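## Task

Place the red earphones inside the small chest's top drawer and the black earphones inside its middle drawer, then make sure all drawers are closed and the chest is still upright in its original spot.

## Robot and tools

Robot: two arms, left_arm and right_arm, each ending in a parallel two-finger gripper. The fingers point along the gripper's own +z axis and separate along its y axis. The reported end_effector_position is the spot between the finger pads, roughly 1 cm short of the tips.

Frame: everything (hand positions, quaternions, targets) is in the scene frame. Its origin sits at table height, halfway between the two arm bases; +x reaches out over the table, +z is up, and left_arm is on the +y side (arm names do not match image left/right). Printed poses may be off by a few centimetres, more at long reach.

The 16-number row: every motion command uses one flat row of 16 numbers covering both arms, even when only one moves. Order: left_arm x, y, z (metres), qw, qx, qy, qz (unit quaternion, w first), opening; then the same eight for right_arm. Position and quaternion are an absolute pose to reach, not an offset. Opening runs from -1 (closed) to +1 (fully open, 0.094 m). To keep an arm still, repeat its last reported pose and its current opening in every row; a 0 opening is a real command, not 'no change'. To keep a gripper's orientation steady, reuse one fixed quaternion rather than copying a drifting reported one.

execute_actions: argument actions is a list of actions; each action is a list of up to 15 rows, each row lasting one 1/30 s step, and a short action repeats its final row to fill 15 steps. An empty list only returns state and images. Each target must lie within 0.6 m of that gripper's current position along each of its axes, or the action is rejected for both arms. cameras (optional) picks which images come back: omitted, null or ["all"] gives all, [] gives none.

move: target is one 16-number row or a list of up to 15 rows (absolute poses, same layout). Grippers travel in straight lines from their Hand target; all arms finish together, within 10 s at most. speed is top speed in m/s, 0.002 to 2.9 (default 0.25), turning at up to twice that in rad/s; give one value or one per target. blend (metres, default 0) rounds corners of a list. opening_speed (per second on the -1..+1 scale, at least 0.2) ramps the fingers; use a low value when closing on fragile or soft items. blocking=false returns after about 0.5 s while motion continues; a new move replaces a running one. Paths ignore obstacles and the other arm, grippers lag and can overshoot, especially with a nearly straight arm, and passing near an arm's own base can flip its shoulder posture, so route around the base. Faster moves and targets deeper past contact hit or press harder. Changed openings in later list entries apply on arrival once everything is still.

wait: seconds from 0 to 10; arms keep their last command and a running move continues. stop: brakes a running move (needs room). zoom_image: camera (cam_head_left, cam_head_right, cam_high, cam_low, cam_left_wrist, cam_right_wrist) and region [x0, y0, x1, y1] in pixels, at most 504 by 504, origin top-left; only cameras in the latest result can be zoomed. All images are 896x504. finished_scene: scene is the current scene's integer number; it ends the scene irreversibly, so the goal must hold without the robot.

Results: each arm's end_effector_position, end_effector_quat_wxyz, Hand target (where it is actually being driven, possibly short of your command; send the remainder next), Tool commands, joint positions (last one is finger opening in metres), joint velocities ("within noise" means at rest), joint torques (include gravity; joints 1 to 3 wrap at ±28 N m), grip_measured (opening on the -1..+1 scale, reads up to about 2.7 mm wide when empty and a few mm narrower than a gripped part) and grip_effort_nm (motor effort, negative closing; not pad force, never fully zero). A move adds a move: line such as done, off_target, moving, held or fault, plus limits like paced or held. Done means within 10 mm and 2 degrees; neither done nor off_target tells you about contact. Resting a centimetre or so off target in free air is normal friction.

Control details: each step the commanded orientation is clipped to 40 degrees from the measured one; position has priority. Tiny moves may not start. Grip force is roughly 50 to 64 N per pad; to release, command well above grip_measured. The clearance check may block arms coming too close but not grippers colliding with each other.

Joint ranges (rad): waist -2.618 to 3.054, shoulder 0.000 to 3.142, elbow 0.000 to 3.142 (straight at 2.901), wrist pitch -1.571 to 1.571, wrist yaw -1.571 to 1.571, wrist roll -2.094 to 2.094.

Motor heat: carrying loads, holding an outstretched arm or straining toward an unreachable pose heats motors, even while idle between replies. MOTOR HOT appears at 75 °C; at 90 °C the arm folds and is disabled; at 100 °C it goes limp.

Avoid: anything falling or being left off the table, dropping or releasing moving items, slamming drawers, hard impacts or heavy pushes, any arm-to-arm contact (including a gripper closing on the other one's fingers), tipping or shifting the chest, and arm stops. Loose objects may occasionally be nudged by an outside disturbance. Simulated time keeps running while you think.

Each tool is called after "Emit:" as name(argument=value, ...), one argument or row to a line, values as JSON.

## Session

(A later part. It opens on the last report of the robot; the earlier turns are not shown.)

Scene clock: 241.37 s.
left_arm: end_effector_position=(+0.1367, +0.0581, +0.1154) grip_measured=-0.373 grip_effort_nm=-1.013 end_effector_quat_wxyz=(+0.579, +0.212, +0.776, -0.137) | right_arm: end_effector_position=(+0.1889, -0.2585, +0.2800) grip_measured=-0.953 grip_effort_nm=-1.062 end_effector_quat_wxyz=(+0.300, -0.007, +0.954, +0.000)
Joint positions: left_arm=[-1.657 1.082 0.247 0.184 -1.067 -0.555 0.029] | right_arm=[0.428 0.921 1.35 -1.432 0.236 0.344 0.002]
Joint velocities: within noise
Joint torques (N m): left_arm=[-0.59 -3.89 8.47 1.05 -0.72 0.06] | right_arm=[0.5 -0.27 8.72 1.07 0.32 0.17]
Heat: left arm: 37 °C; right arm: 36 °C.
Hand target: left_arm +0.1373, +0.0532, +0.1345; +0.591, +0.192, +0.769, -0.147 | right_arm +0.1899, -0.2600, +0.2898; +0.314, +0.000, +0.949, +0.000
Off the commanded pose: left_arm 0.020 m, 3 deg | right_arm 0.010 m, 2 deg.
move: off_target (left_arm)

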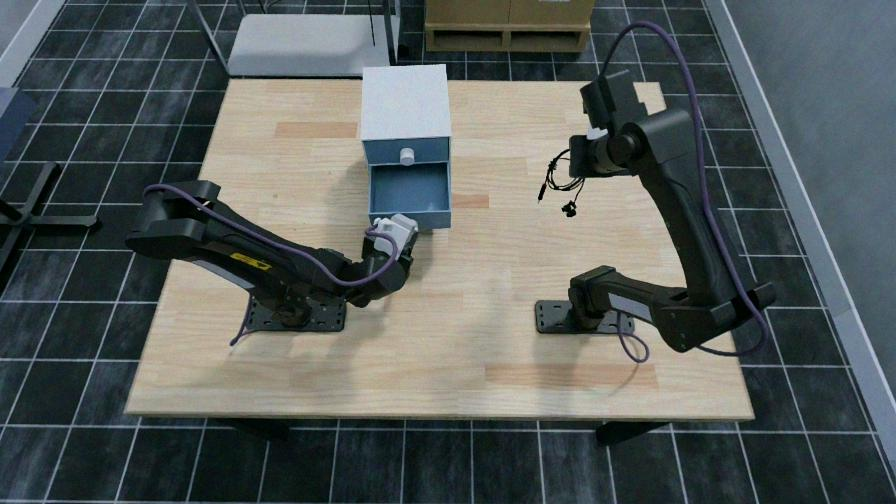

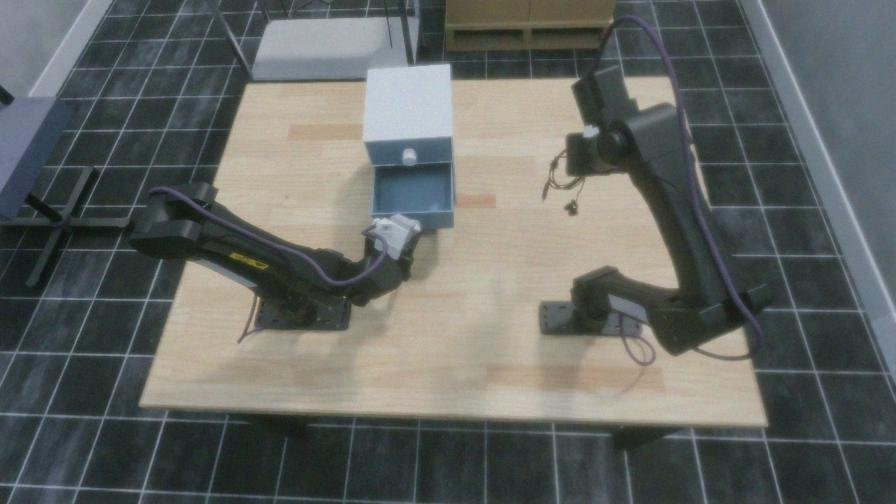

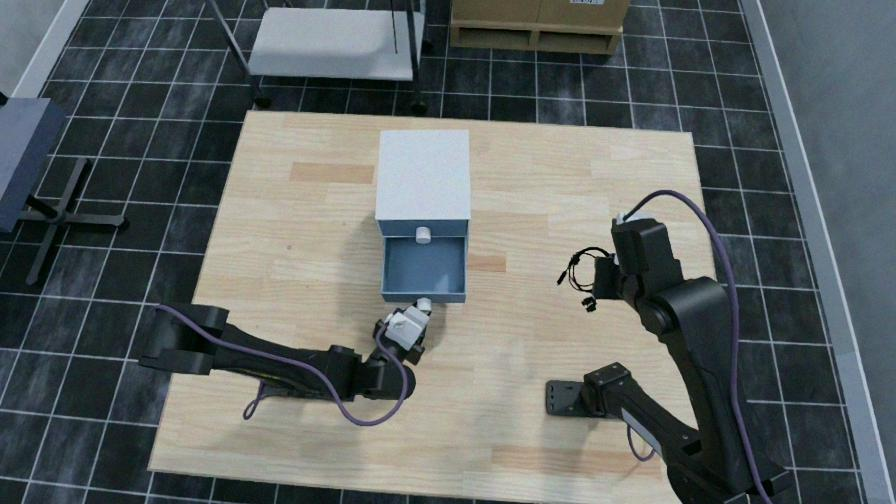

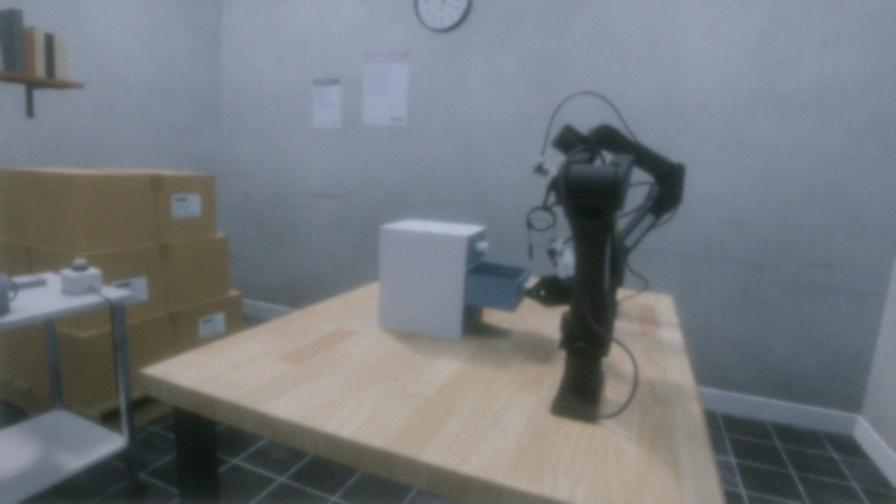

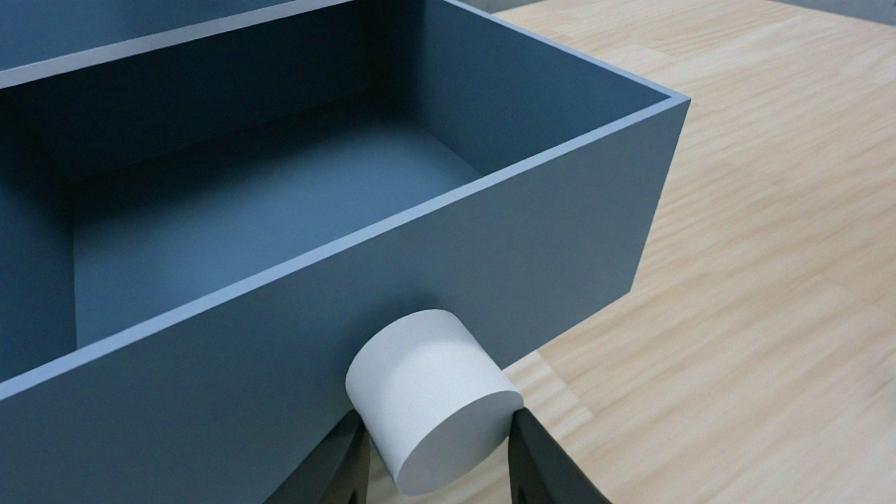

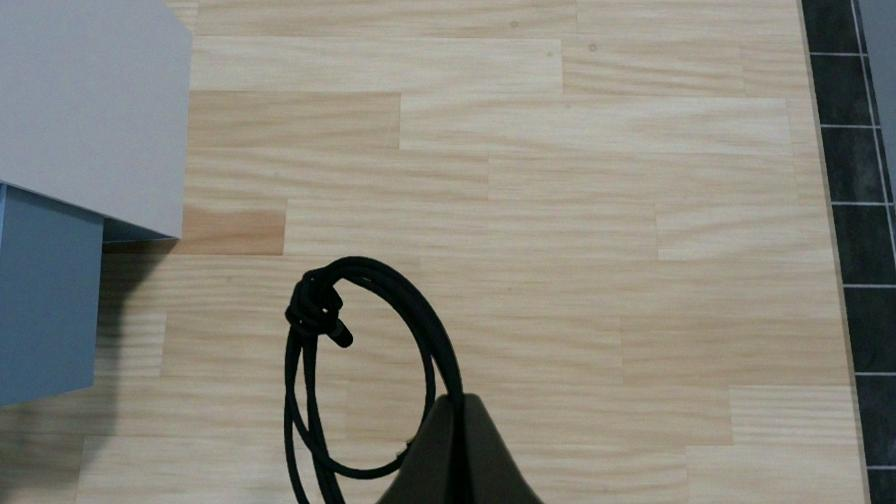

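Emit:
move(
  target=[
    [0.139,0.054,0.132,0.591,0.192,0.769,-0.147,0.2,0.19,-0.2,0.30,0.314,0,0.949,0,-1],
    [0.10,0.075,0.137,0.591,0.192,0.769,-0.147,0.2,0.19,-0.16,0.31,0.413,-0.196,0.884,0.091,-1],
    [0.16,0.29,0.2,0.439,0.222,0.857,-0.110,0.0,0.19,-0.08,0.31,0.413,-0.196,0.884,0.091,-1],
    [0.18,0.30,0.21,0.216,0,0.976,0,0.0,0.19,0.022,0.28,0.413,-0.196,0.884,0.091,-1],
  ],
  speed=[0.12,0.12,0.25,0.15],
  blend=[0,0,0.03,0],
)

Emit:
zoom_image(
  camera="cam_high",
  region=[320, 150, 540, 370],
)

Emit:
zoom_image(
  camera="cam_low",
  region=[370, 170, 590, 370],
)

Scene clock: 268.43 s.
left_arm: end_effector_position=(+0.1784, +0.3008, +0.1983) grip_measured=+0.002 grip_effort_nm=-0.066 end_effector_quat_wxyz=(+0.204, +0.007, +0.979, +0.006) | right_arm: end_effector_position=(+0.1865, +0.0145, +0.2623) grip_measured=-0.953 grip_effort_nm=-1.057 end_effector_quat_wxyz=(+0.394, -0.215, +0.891, +0.072)
Joint positions: left_arm=[-0.016 0.873 1.063 -1.352 -0.015 0.002 0.047] | right_arm=[1.316 1.442 1.448 -0.985 0.611 0.652 0.002]
Joint velocities: within noise
Joint torques (N m): left_arm=[0.68 -0.66 8.36 0.67 0.03 -0.15] | right_arm=[0.55 -5.72 10.81 1.28 0.55 0.19]
Heat: left arm: 35 °C; right arm: 37 °C.
Hand target: left_arm +0.1799, +0.3001, +0.2098; +0.216, +0.000, +0.976, +0.000 | right_arm +0.1896, +0.0212, +0.2799; +0.413, -0.196, +0.885, +0.091
Off the commanded pose: left_arm 0.012 m, 2 deg | right_arm 0.020 m, 4 deg.
move: off_target (left_arm, right_arm); blend cut to 0 m at target 3; target 3's new opening was sent with left_arm's hand 0.013 m and 22 deg from that target

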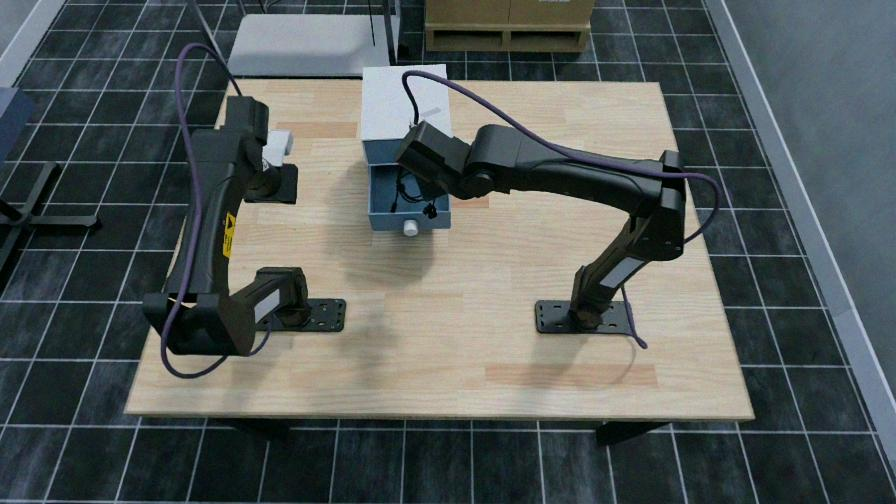

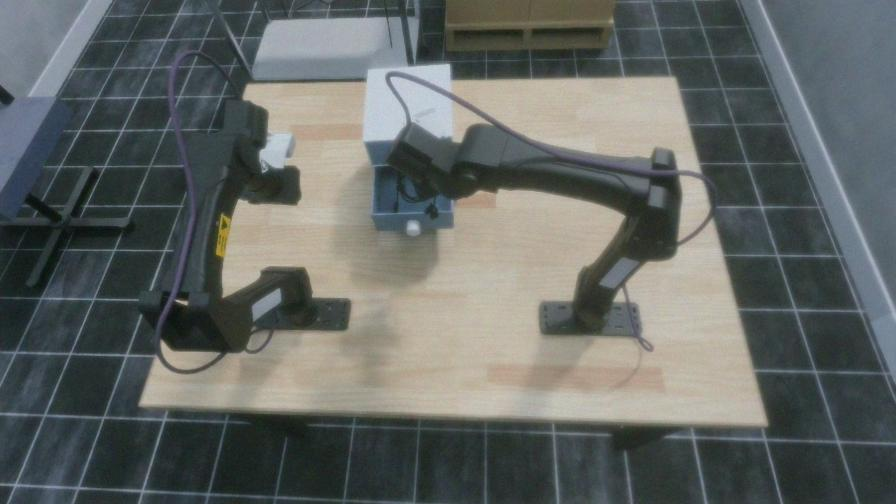

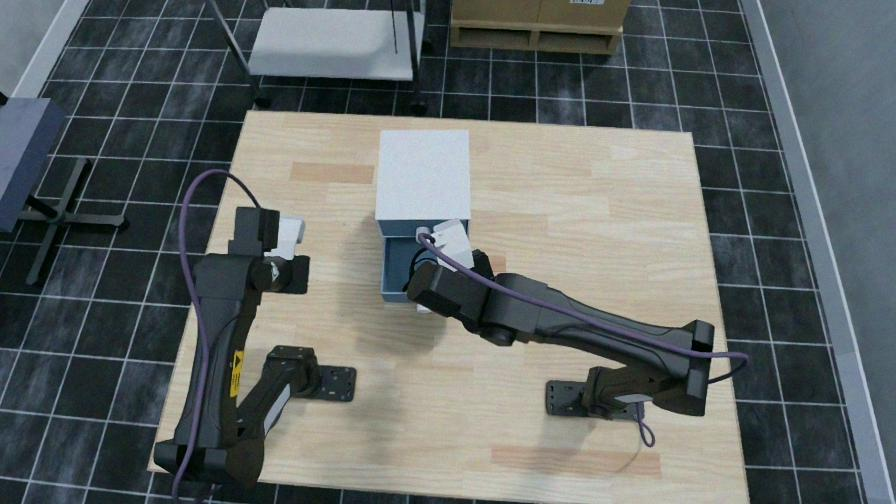

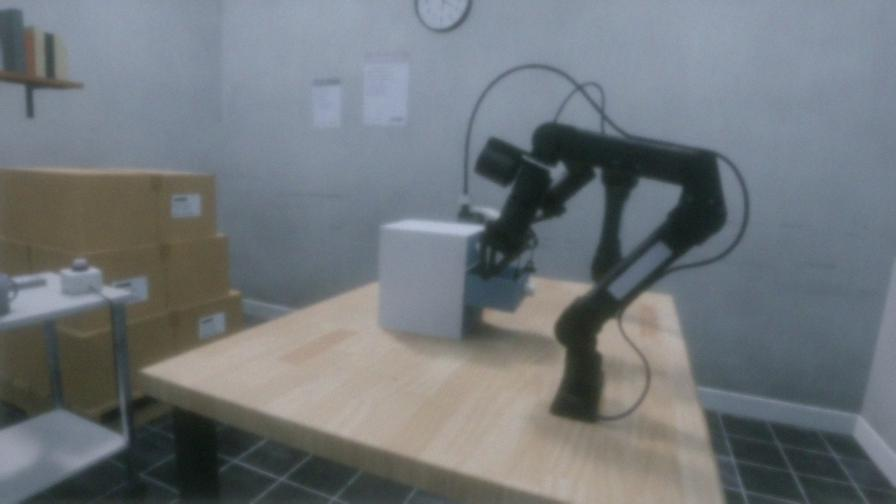

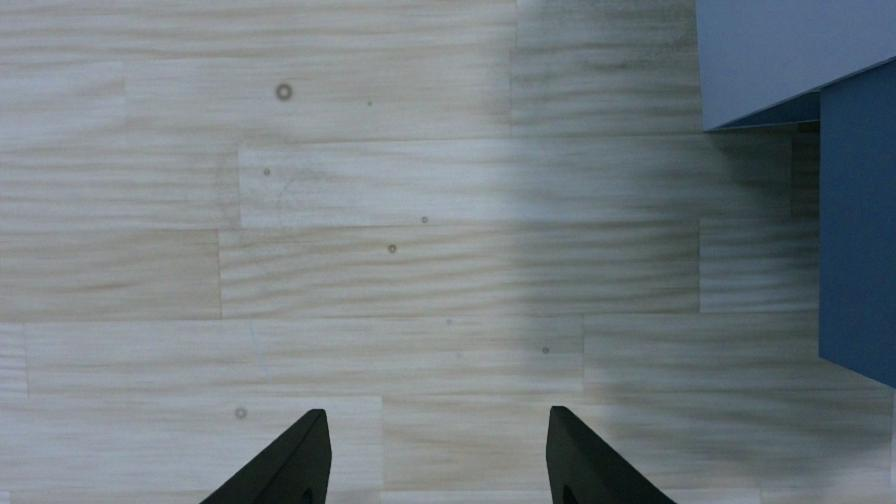

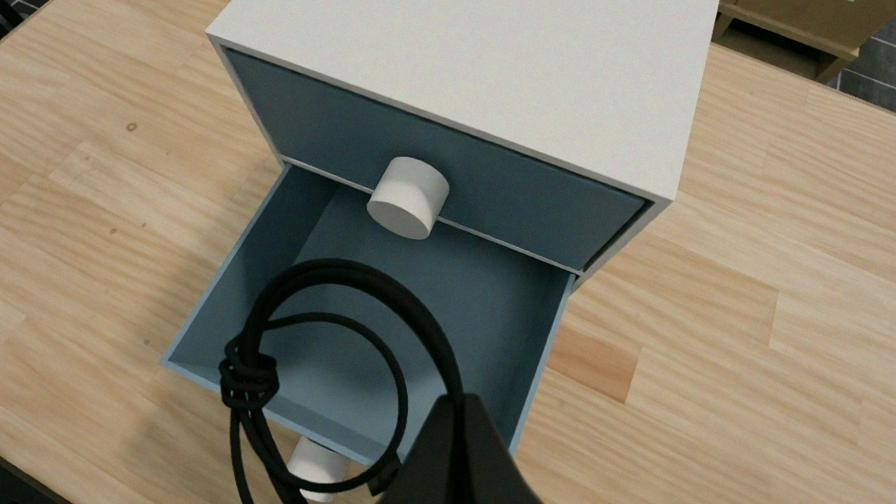

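Scaled by 2.291 from the camera's 896x504 image, which has a finer 1280x720 frame.

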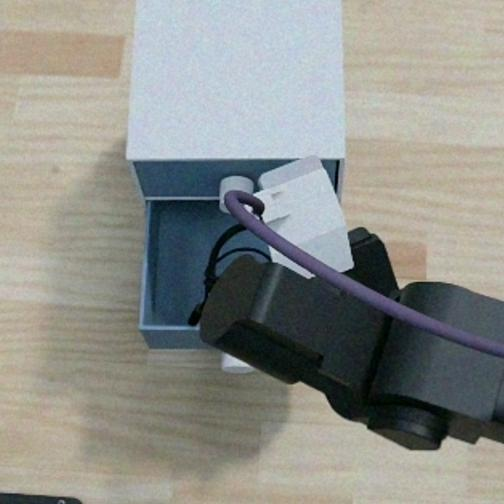

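Scaled by 2.291 from the camera's 896x504 image, which has a finer 1280x720 frame.

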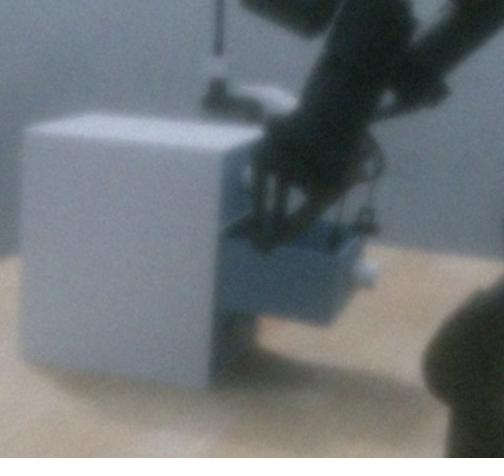

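Emit:
move(
  target=[
    [0.18,0.30,0.21,0.216,0,0.976,0,0.0,0.214,0.024,0.272,0.413,-0.196,0.884,0.091,-1],
    [0.18,0.30,0.21,0.216,0,0.976,0,0.0,0.214,0.024,0.225,0.413,-0.196,0.884,0.091,-1],
  ],
  speed=0.12,
)

Emit:
zoom_image(
  camera="cam_high",
  region=[320, 150, 540, 370],
)

Emit:
zoom_image(
  camera="cam_low",
  region=[370, 170, 590, 370],
)

Emit:
zoom_image(
  camera="cam_head_left",
  region=[330, 100, 500, 260],
)

Scene clock: 281.27 s.
left_arm: end_effector_position=(+0.1781, +0.3006, +0.1982) grip_measured=+0.002 grip_effort_nm=-0.076 end_effector_quat_wxyz=(+0.203, +0.007, +0.979, +0.005) | right_arm: end_effector_position=(+0.2126, +0.0244, +0.2194) grip_measured=-0.953 grip_effort_nm=-1.057 end_effector_quat_wxyz=(+0.404, -0.200, +0.889, +0.083)
Joint positions: left_arm=[-0.016 0.873 1.063 -1.353 -0.014 0.001 0.047] | right_arm=[1.243 1.453 1.259 -0.716 0.582 0.596 0.002]
Joint velocities: within noise
Joint torques (N m): left_arm=[0.65 -0.87 8.2 0.68 0.07 -0.14] | right_arm=[-0.16 -7.82 6.45 1.39 0.33 -0.04]
Heat: left arm: 35 °C; right arm: 37 °C.
Hand target: left_arm +0.1799, +0.3001, +0.2097; +0.216, +0.000, +0.976, +0.000 | right_arm +0.2139, +0.0239, +0.2249; +0.413, -0.196, +0.885, +0.091
Off the commanded pose: left_arm 0.012 m, 2 deg | right_arm 0.006 m, 2 deg.
move: off_target (left_arm)

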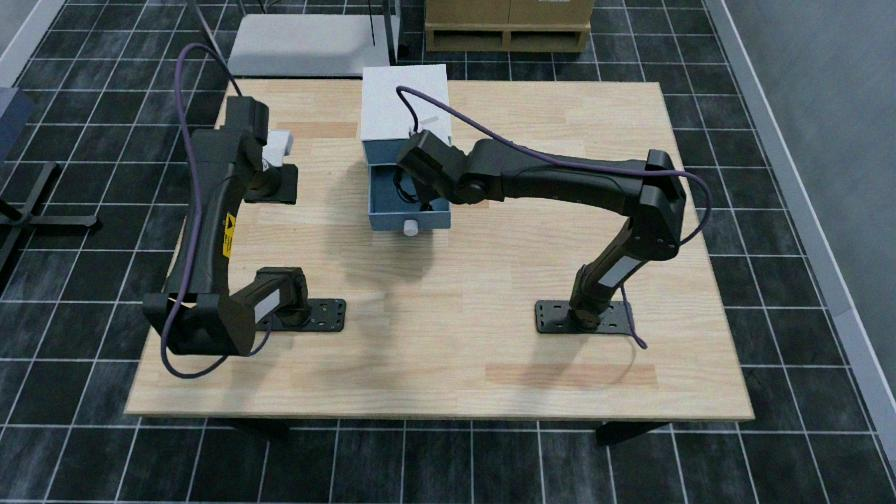

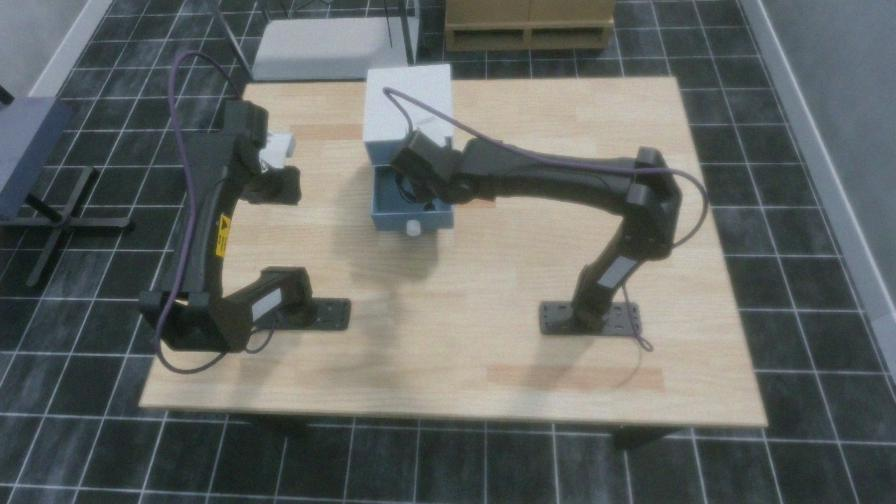

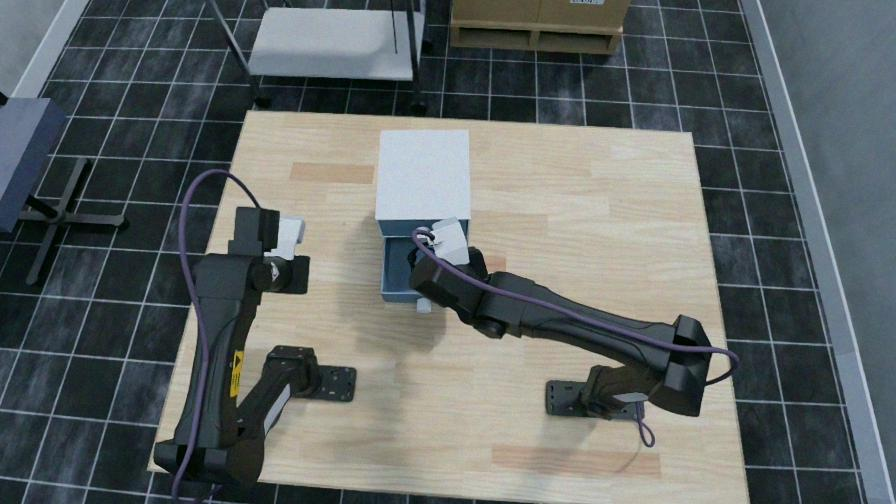

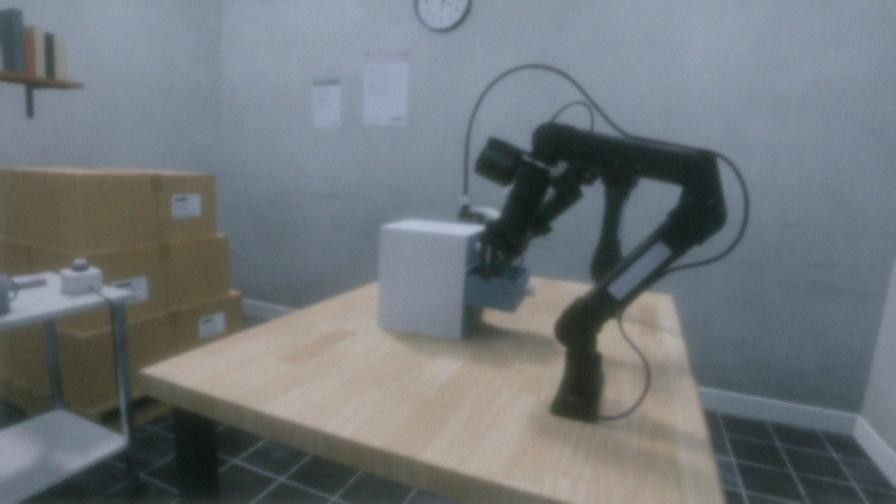

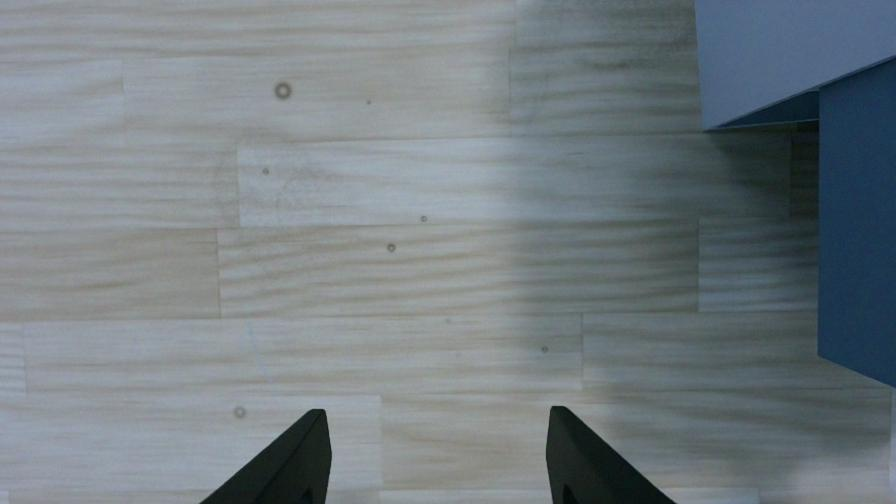

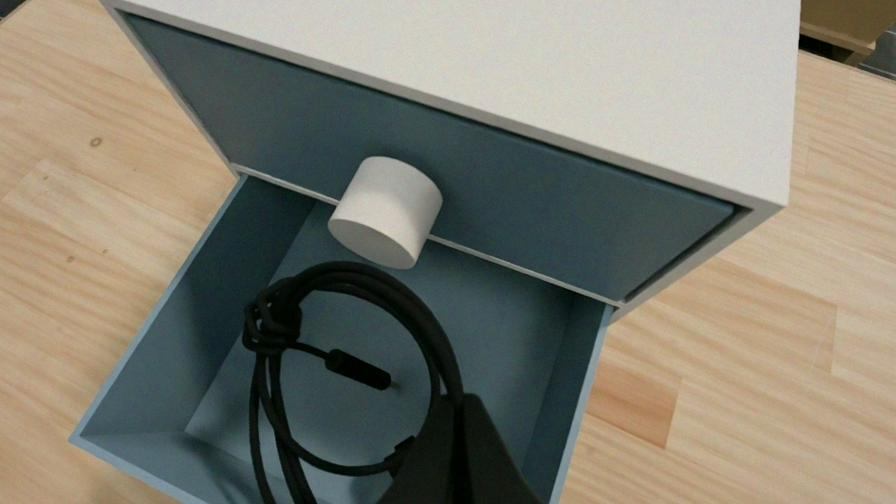

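Scaled by 2.291 from the camera's 896x504 image, which has a finer 1280x720 frame.

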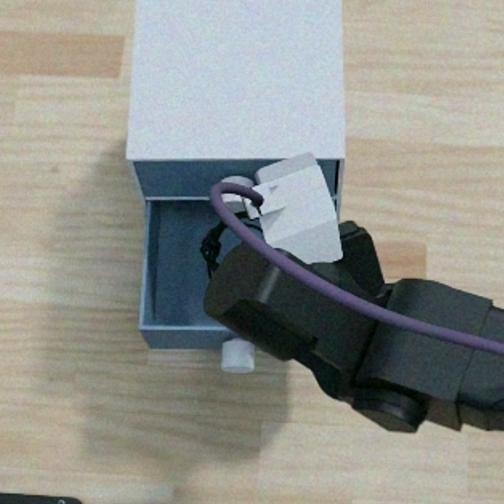

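Scaled by 2.291 from the camera's 896x504 image, which has a finer 1280x720 frame.

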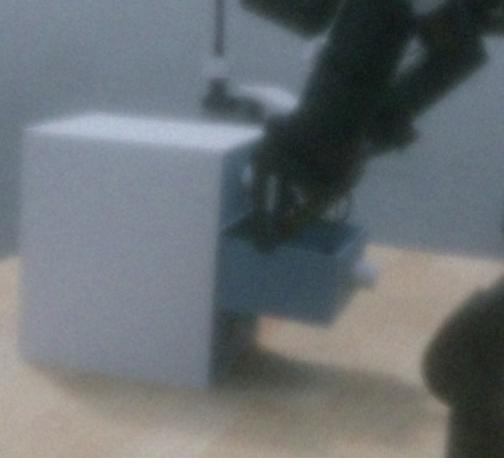

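Scaled by 2.965 from the camera's 896x504 image, which has a finer 1280x720 frame.

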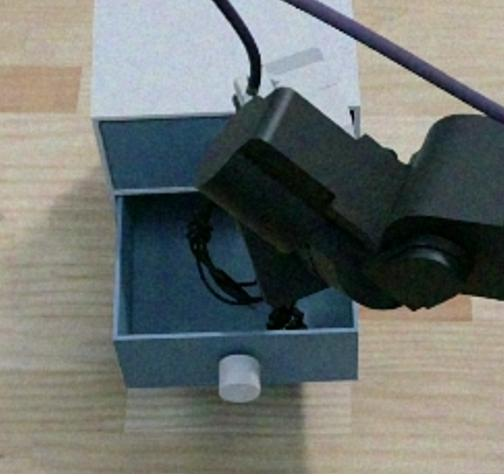

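Emit:
move(
  target=[
    [0.18,0.30,0.21,0.216,0,0.976,0,0.0,0.206,0.026,0.222,0.413,-0.196,0.884,0.091,-1],
    [0.18,0.30,0.21,0.216,0,0.976,0,0.0,0.208,0.027,0.178,0.413,-0.196,0.884,0.091,-1],
  ],
  speed=0.1,
  cameras=["cam_head_left","cam_right_wrist","cam_low","cam_high"],
)

Emit:
zoom_image(
  camera="cam_high",
  region=[320, 150, 540, 370],
)

Emit:
zoom_image(
  camera="cam_low",
  region=[370, 170, 590, 370],
)

Emit:
zoom_image(
  camera="cam_head_left",
  region=[330, 100, 500, 260],
)

Scene clock: 290.97 s.
left_arm: end_effector_position=(+0.1781, +0.3006, +0.1982) grip_measured=+0.002 grip_effort_nm=-0.066 end_effector_quat_wxyz=(+0.203, +0.007, +0.979, +0.005) | right_arm: end_effector_position=(+0.2055, +0.0277, +0.1769) grip_measured=-0.953 grip_effort_nm=-1.062 end_effector_quat_wxyz=(+0.404, -0.207, +0.886, +0.089)
Joint positions: left_arm=[-0.016 0.873 1.063 -1.353 -0.014 0.001 0.047] | right_arm=[1.264 1.453 1.088 -0.541 0.583 0.6 0.002]
Joint velocities: within noise
Joint torques (N m): left_arm=[0.7 -0.68 8.16 0.67 0.03 -0.12] | right_arm=[0.02 -6.64 6.28 1.38 0.47 0.12]
Heat: left arm: 35 °C; right arm: 37 °C.
Hand target: left_arm +0.1799, +0.3001, +0.2098; +0.216, +0.000, +0.976, +0.000 | right_arm +0.2080, +0.0270, +0.1781; +0.413, -0.196, +0.885, +0.091
Off the commanded pose: left_arm 0.012 m, 2 deg | right_arm 0.003 m, 2 deg.
move: off_target (left_arm)
Images, in order (width x height): cam_head_left 896x504, cam_high 896x504, cam_low 896x504, cam_right_wrist 896x504.

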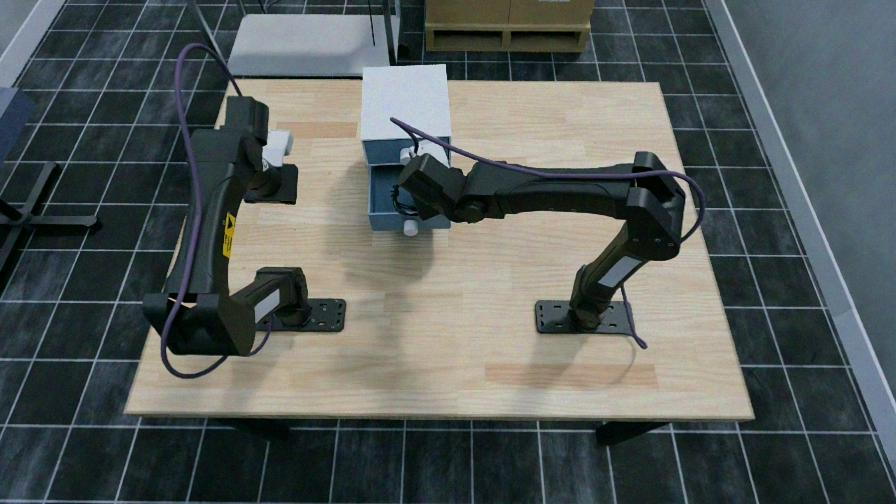

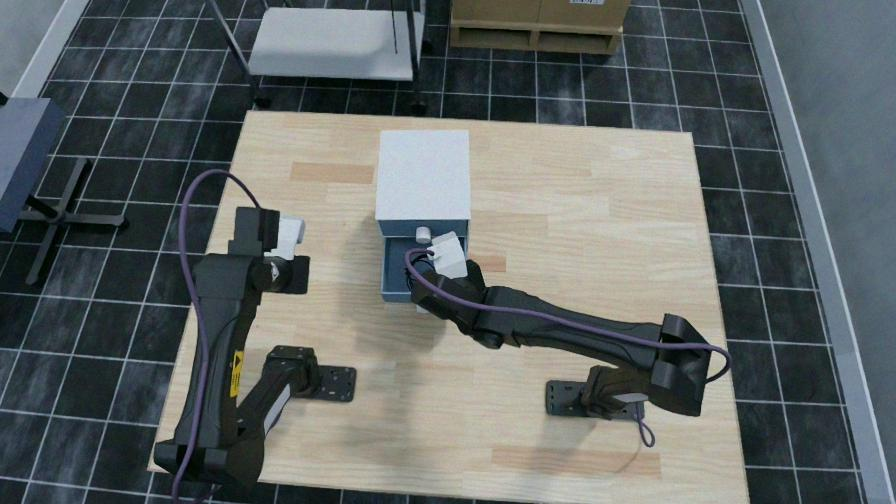

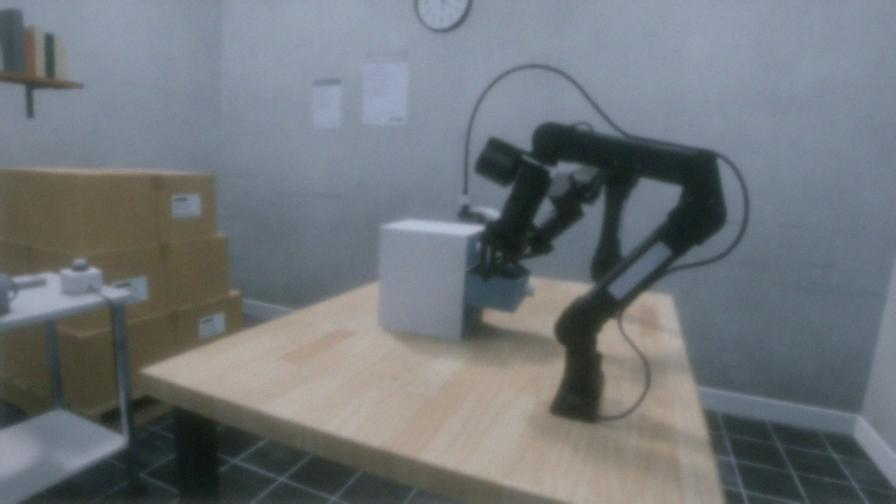

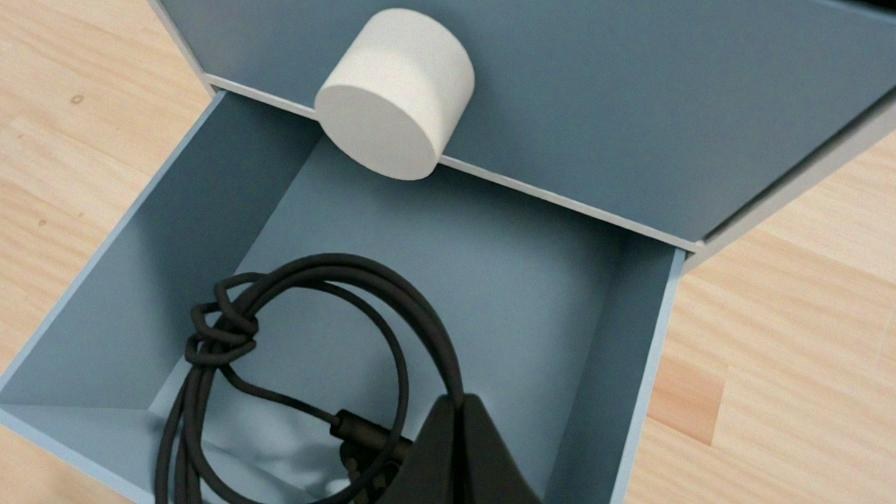

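Scaled by 2.291 from the camera's 896x504 image, which has a finer 1280x720 frame.

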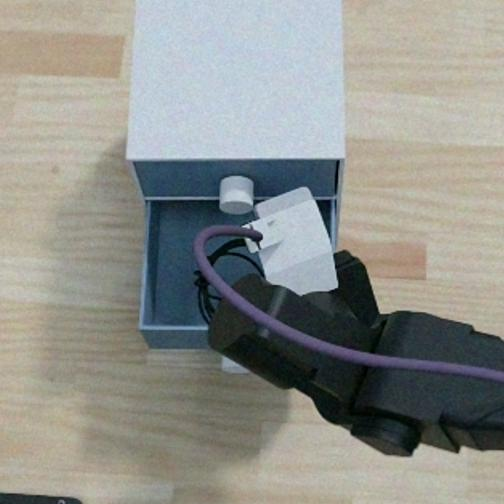

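Scaled by 2.291 from the camera's 896x504 image, which has a finer 1280x720 frame.

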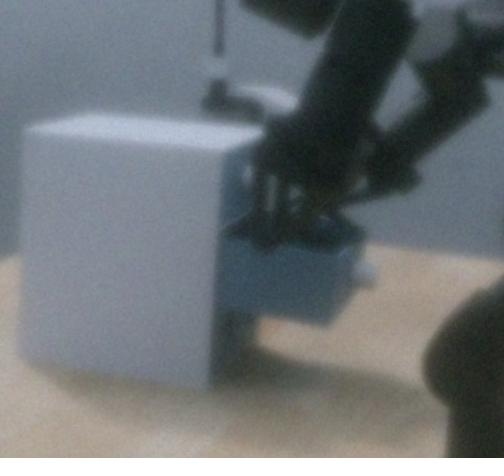

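Scaled by 2.965 from the camera's 896x504 image, which has a finer 1280x720 frame.

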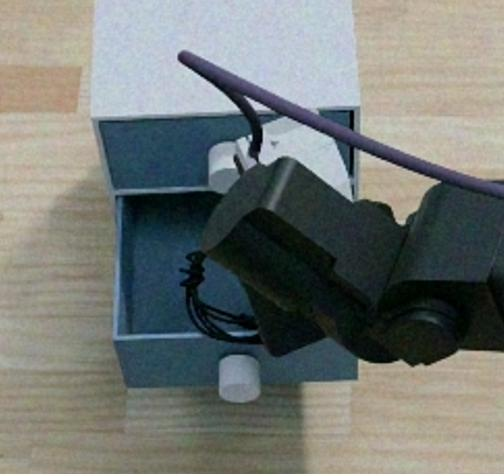

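Emit:
move(
  target=[
    [0.18,0.30,0.21,0.216,0,0.976,0,0.0,0.222,0.032,0.175,0.413,-0.196,0.884,0.091,-1],
    [0.18,0.30,0.21,0.216,0,0.976,0,0.0,0.223,0.032,0.152,0.413,-0.196,0.884,0.091,-1],
  ],
  speed=0.1,
  cameras=["cam_head_left","cam_right_wrist","cam_high","cam_head_right"],
)

Emit:
zoom_image(
  camera="cam_high",
  region=[320, 150, 540, 370],
)

Emit:
zoom_image(
  camera="cam_head_left",
  region=[330, 100, 500, 260],
)

Scene clock: 300.97 s.
left_arm: end_effector_position=(+0.1781, +0.3006, +0.1982) grip_measured=+0.002 grip_effort_nm=-0.081 end_effector_quat_wxyz=(+0.203, +0.007, +0.979, +0.005) | right_arm: end_effector_position=(+0.2204, +0.0318, +0.1530) grip_measured=-0.953 grip_effort_nm=-1.057 end_effector_quat_wxyz=(+0.409, -0.198, +0.886, +0.090)
Joint positions: left_arm=[-0.016 0.873 1.063 -1.353 -0.014 0.001 0.047] | right_arm=[1.226 1.501 1.024 -0.405 0.572 0.577 0.002]
Joint velocities: within noise
Joint torques (N m): left_arm=[0.77 -0.8 8.16 0.64 0.1 -0.12] | right_arm=[-0.44 -6.57 6.43 1.42 0.28 -0.04]
Heat: left arm: 35 °C; right arm: 38 °C.
Hand target: left_arm +0.1799, +0.3001, +0.2098; +0.216, +0.000, +0.976, +0.000 | right_arm +0.2230, +0.0320, +0.1521; +0.413, -0.196, +0.885, +0.091
Off the commanded pose: left_arm 0.012 m, 2 deg | right_arm 0.003 m, 1 deg.
move: off_target (left_arm)
Images, in order (width x height): cam_head_left 896x504, cam_head_right 896x504, cam_high 896x504, cam_right_wrist 896x504.

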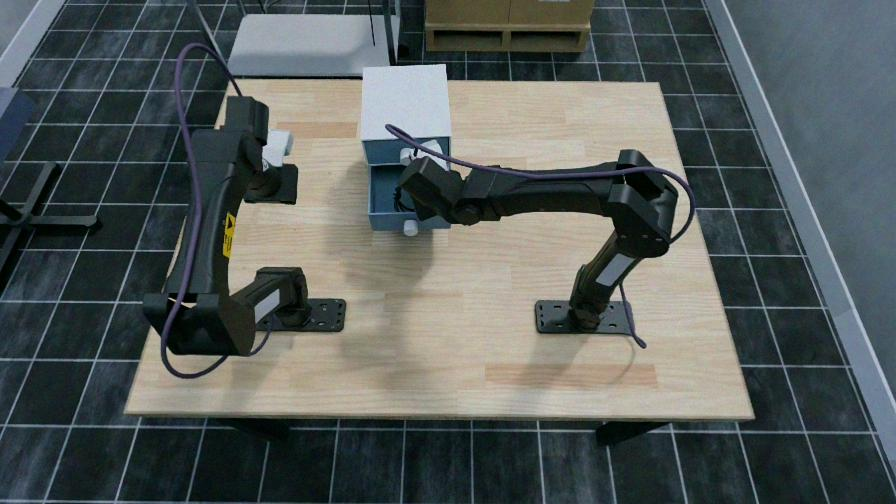

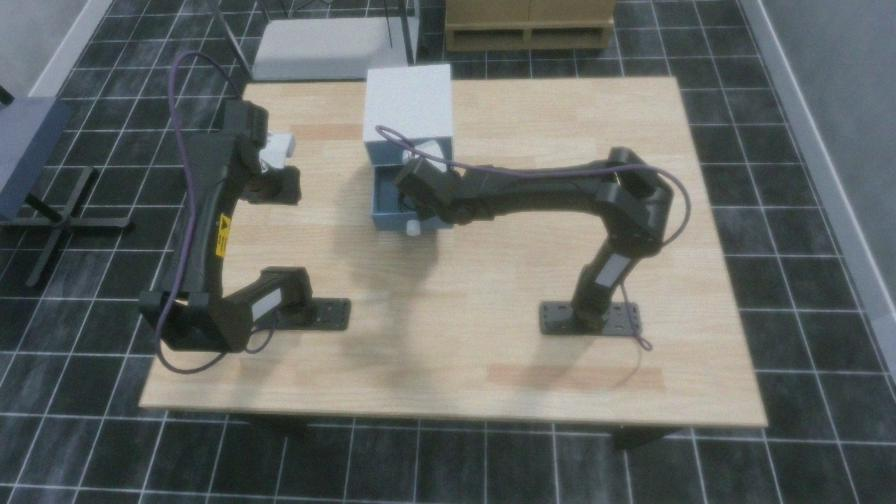

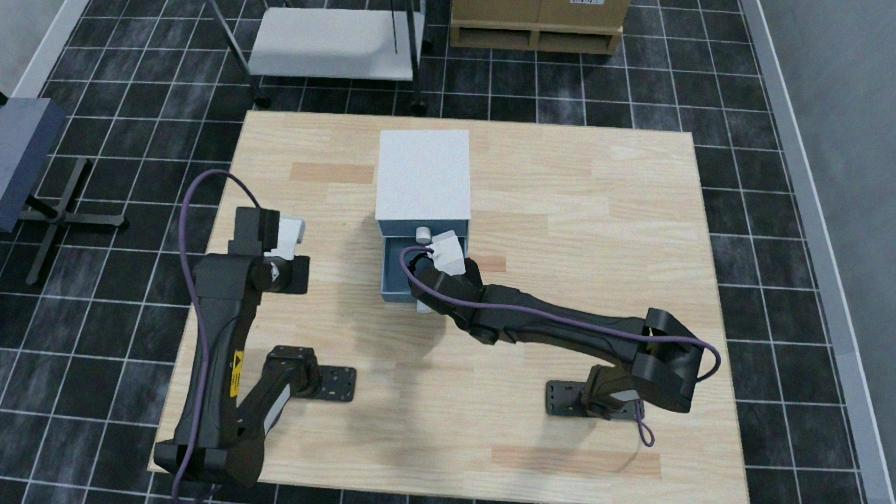

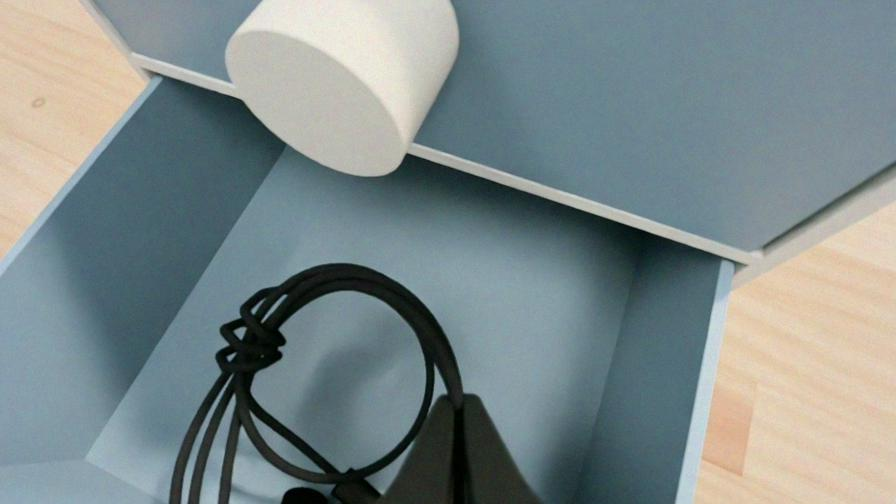

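Scaled by 2.291 from the camera's 896x504 image, which has a finer 1280x720 frame.

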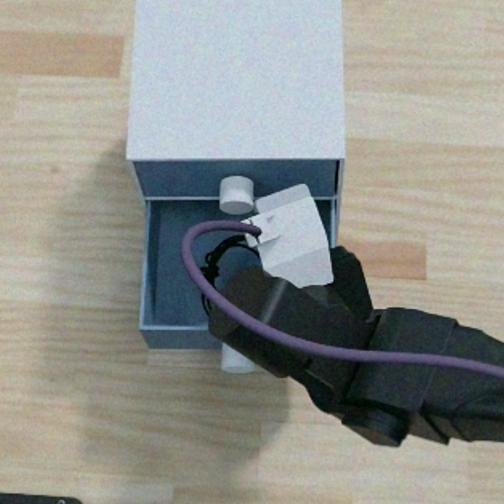

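Scaled by 2.965 from the camera's 896x504 image, which has a finer 1280x720 frame.

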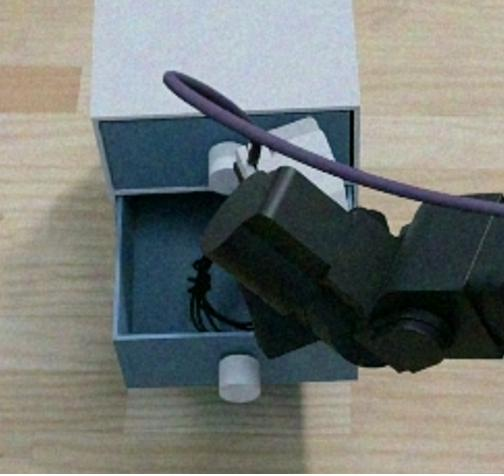

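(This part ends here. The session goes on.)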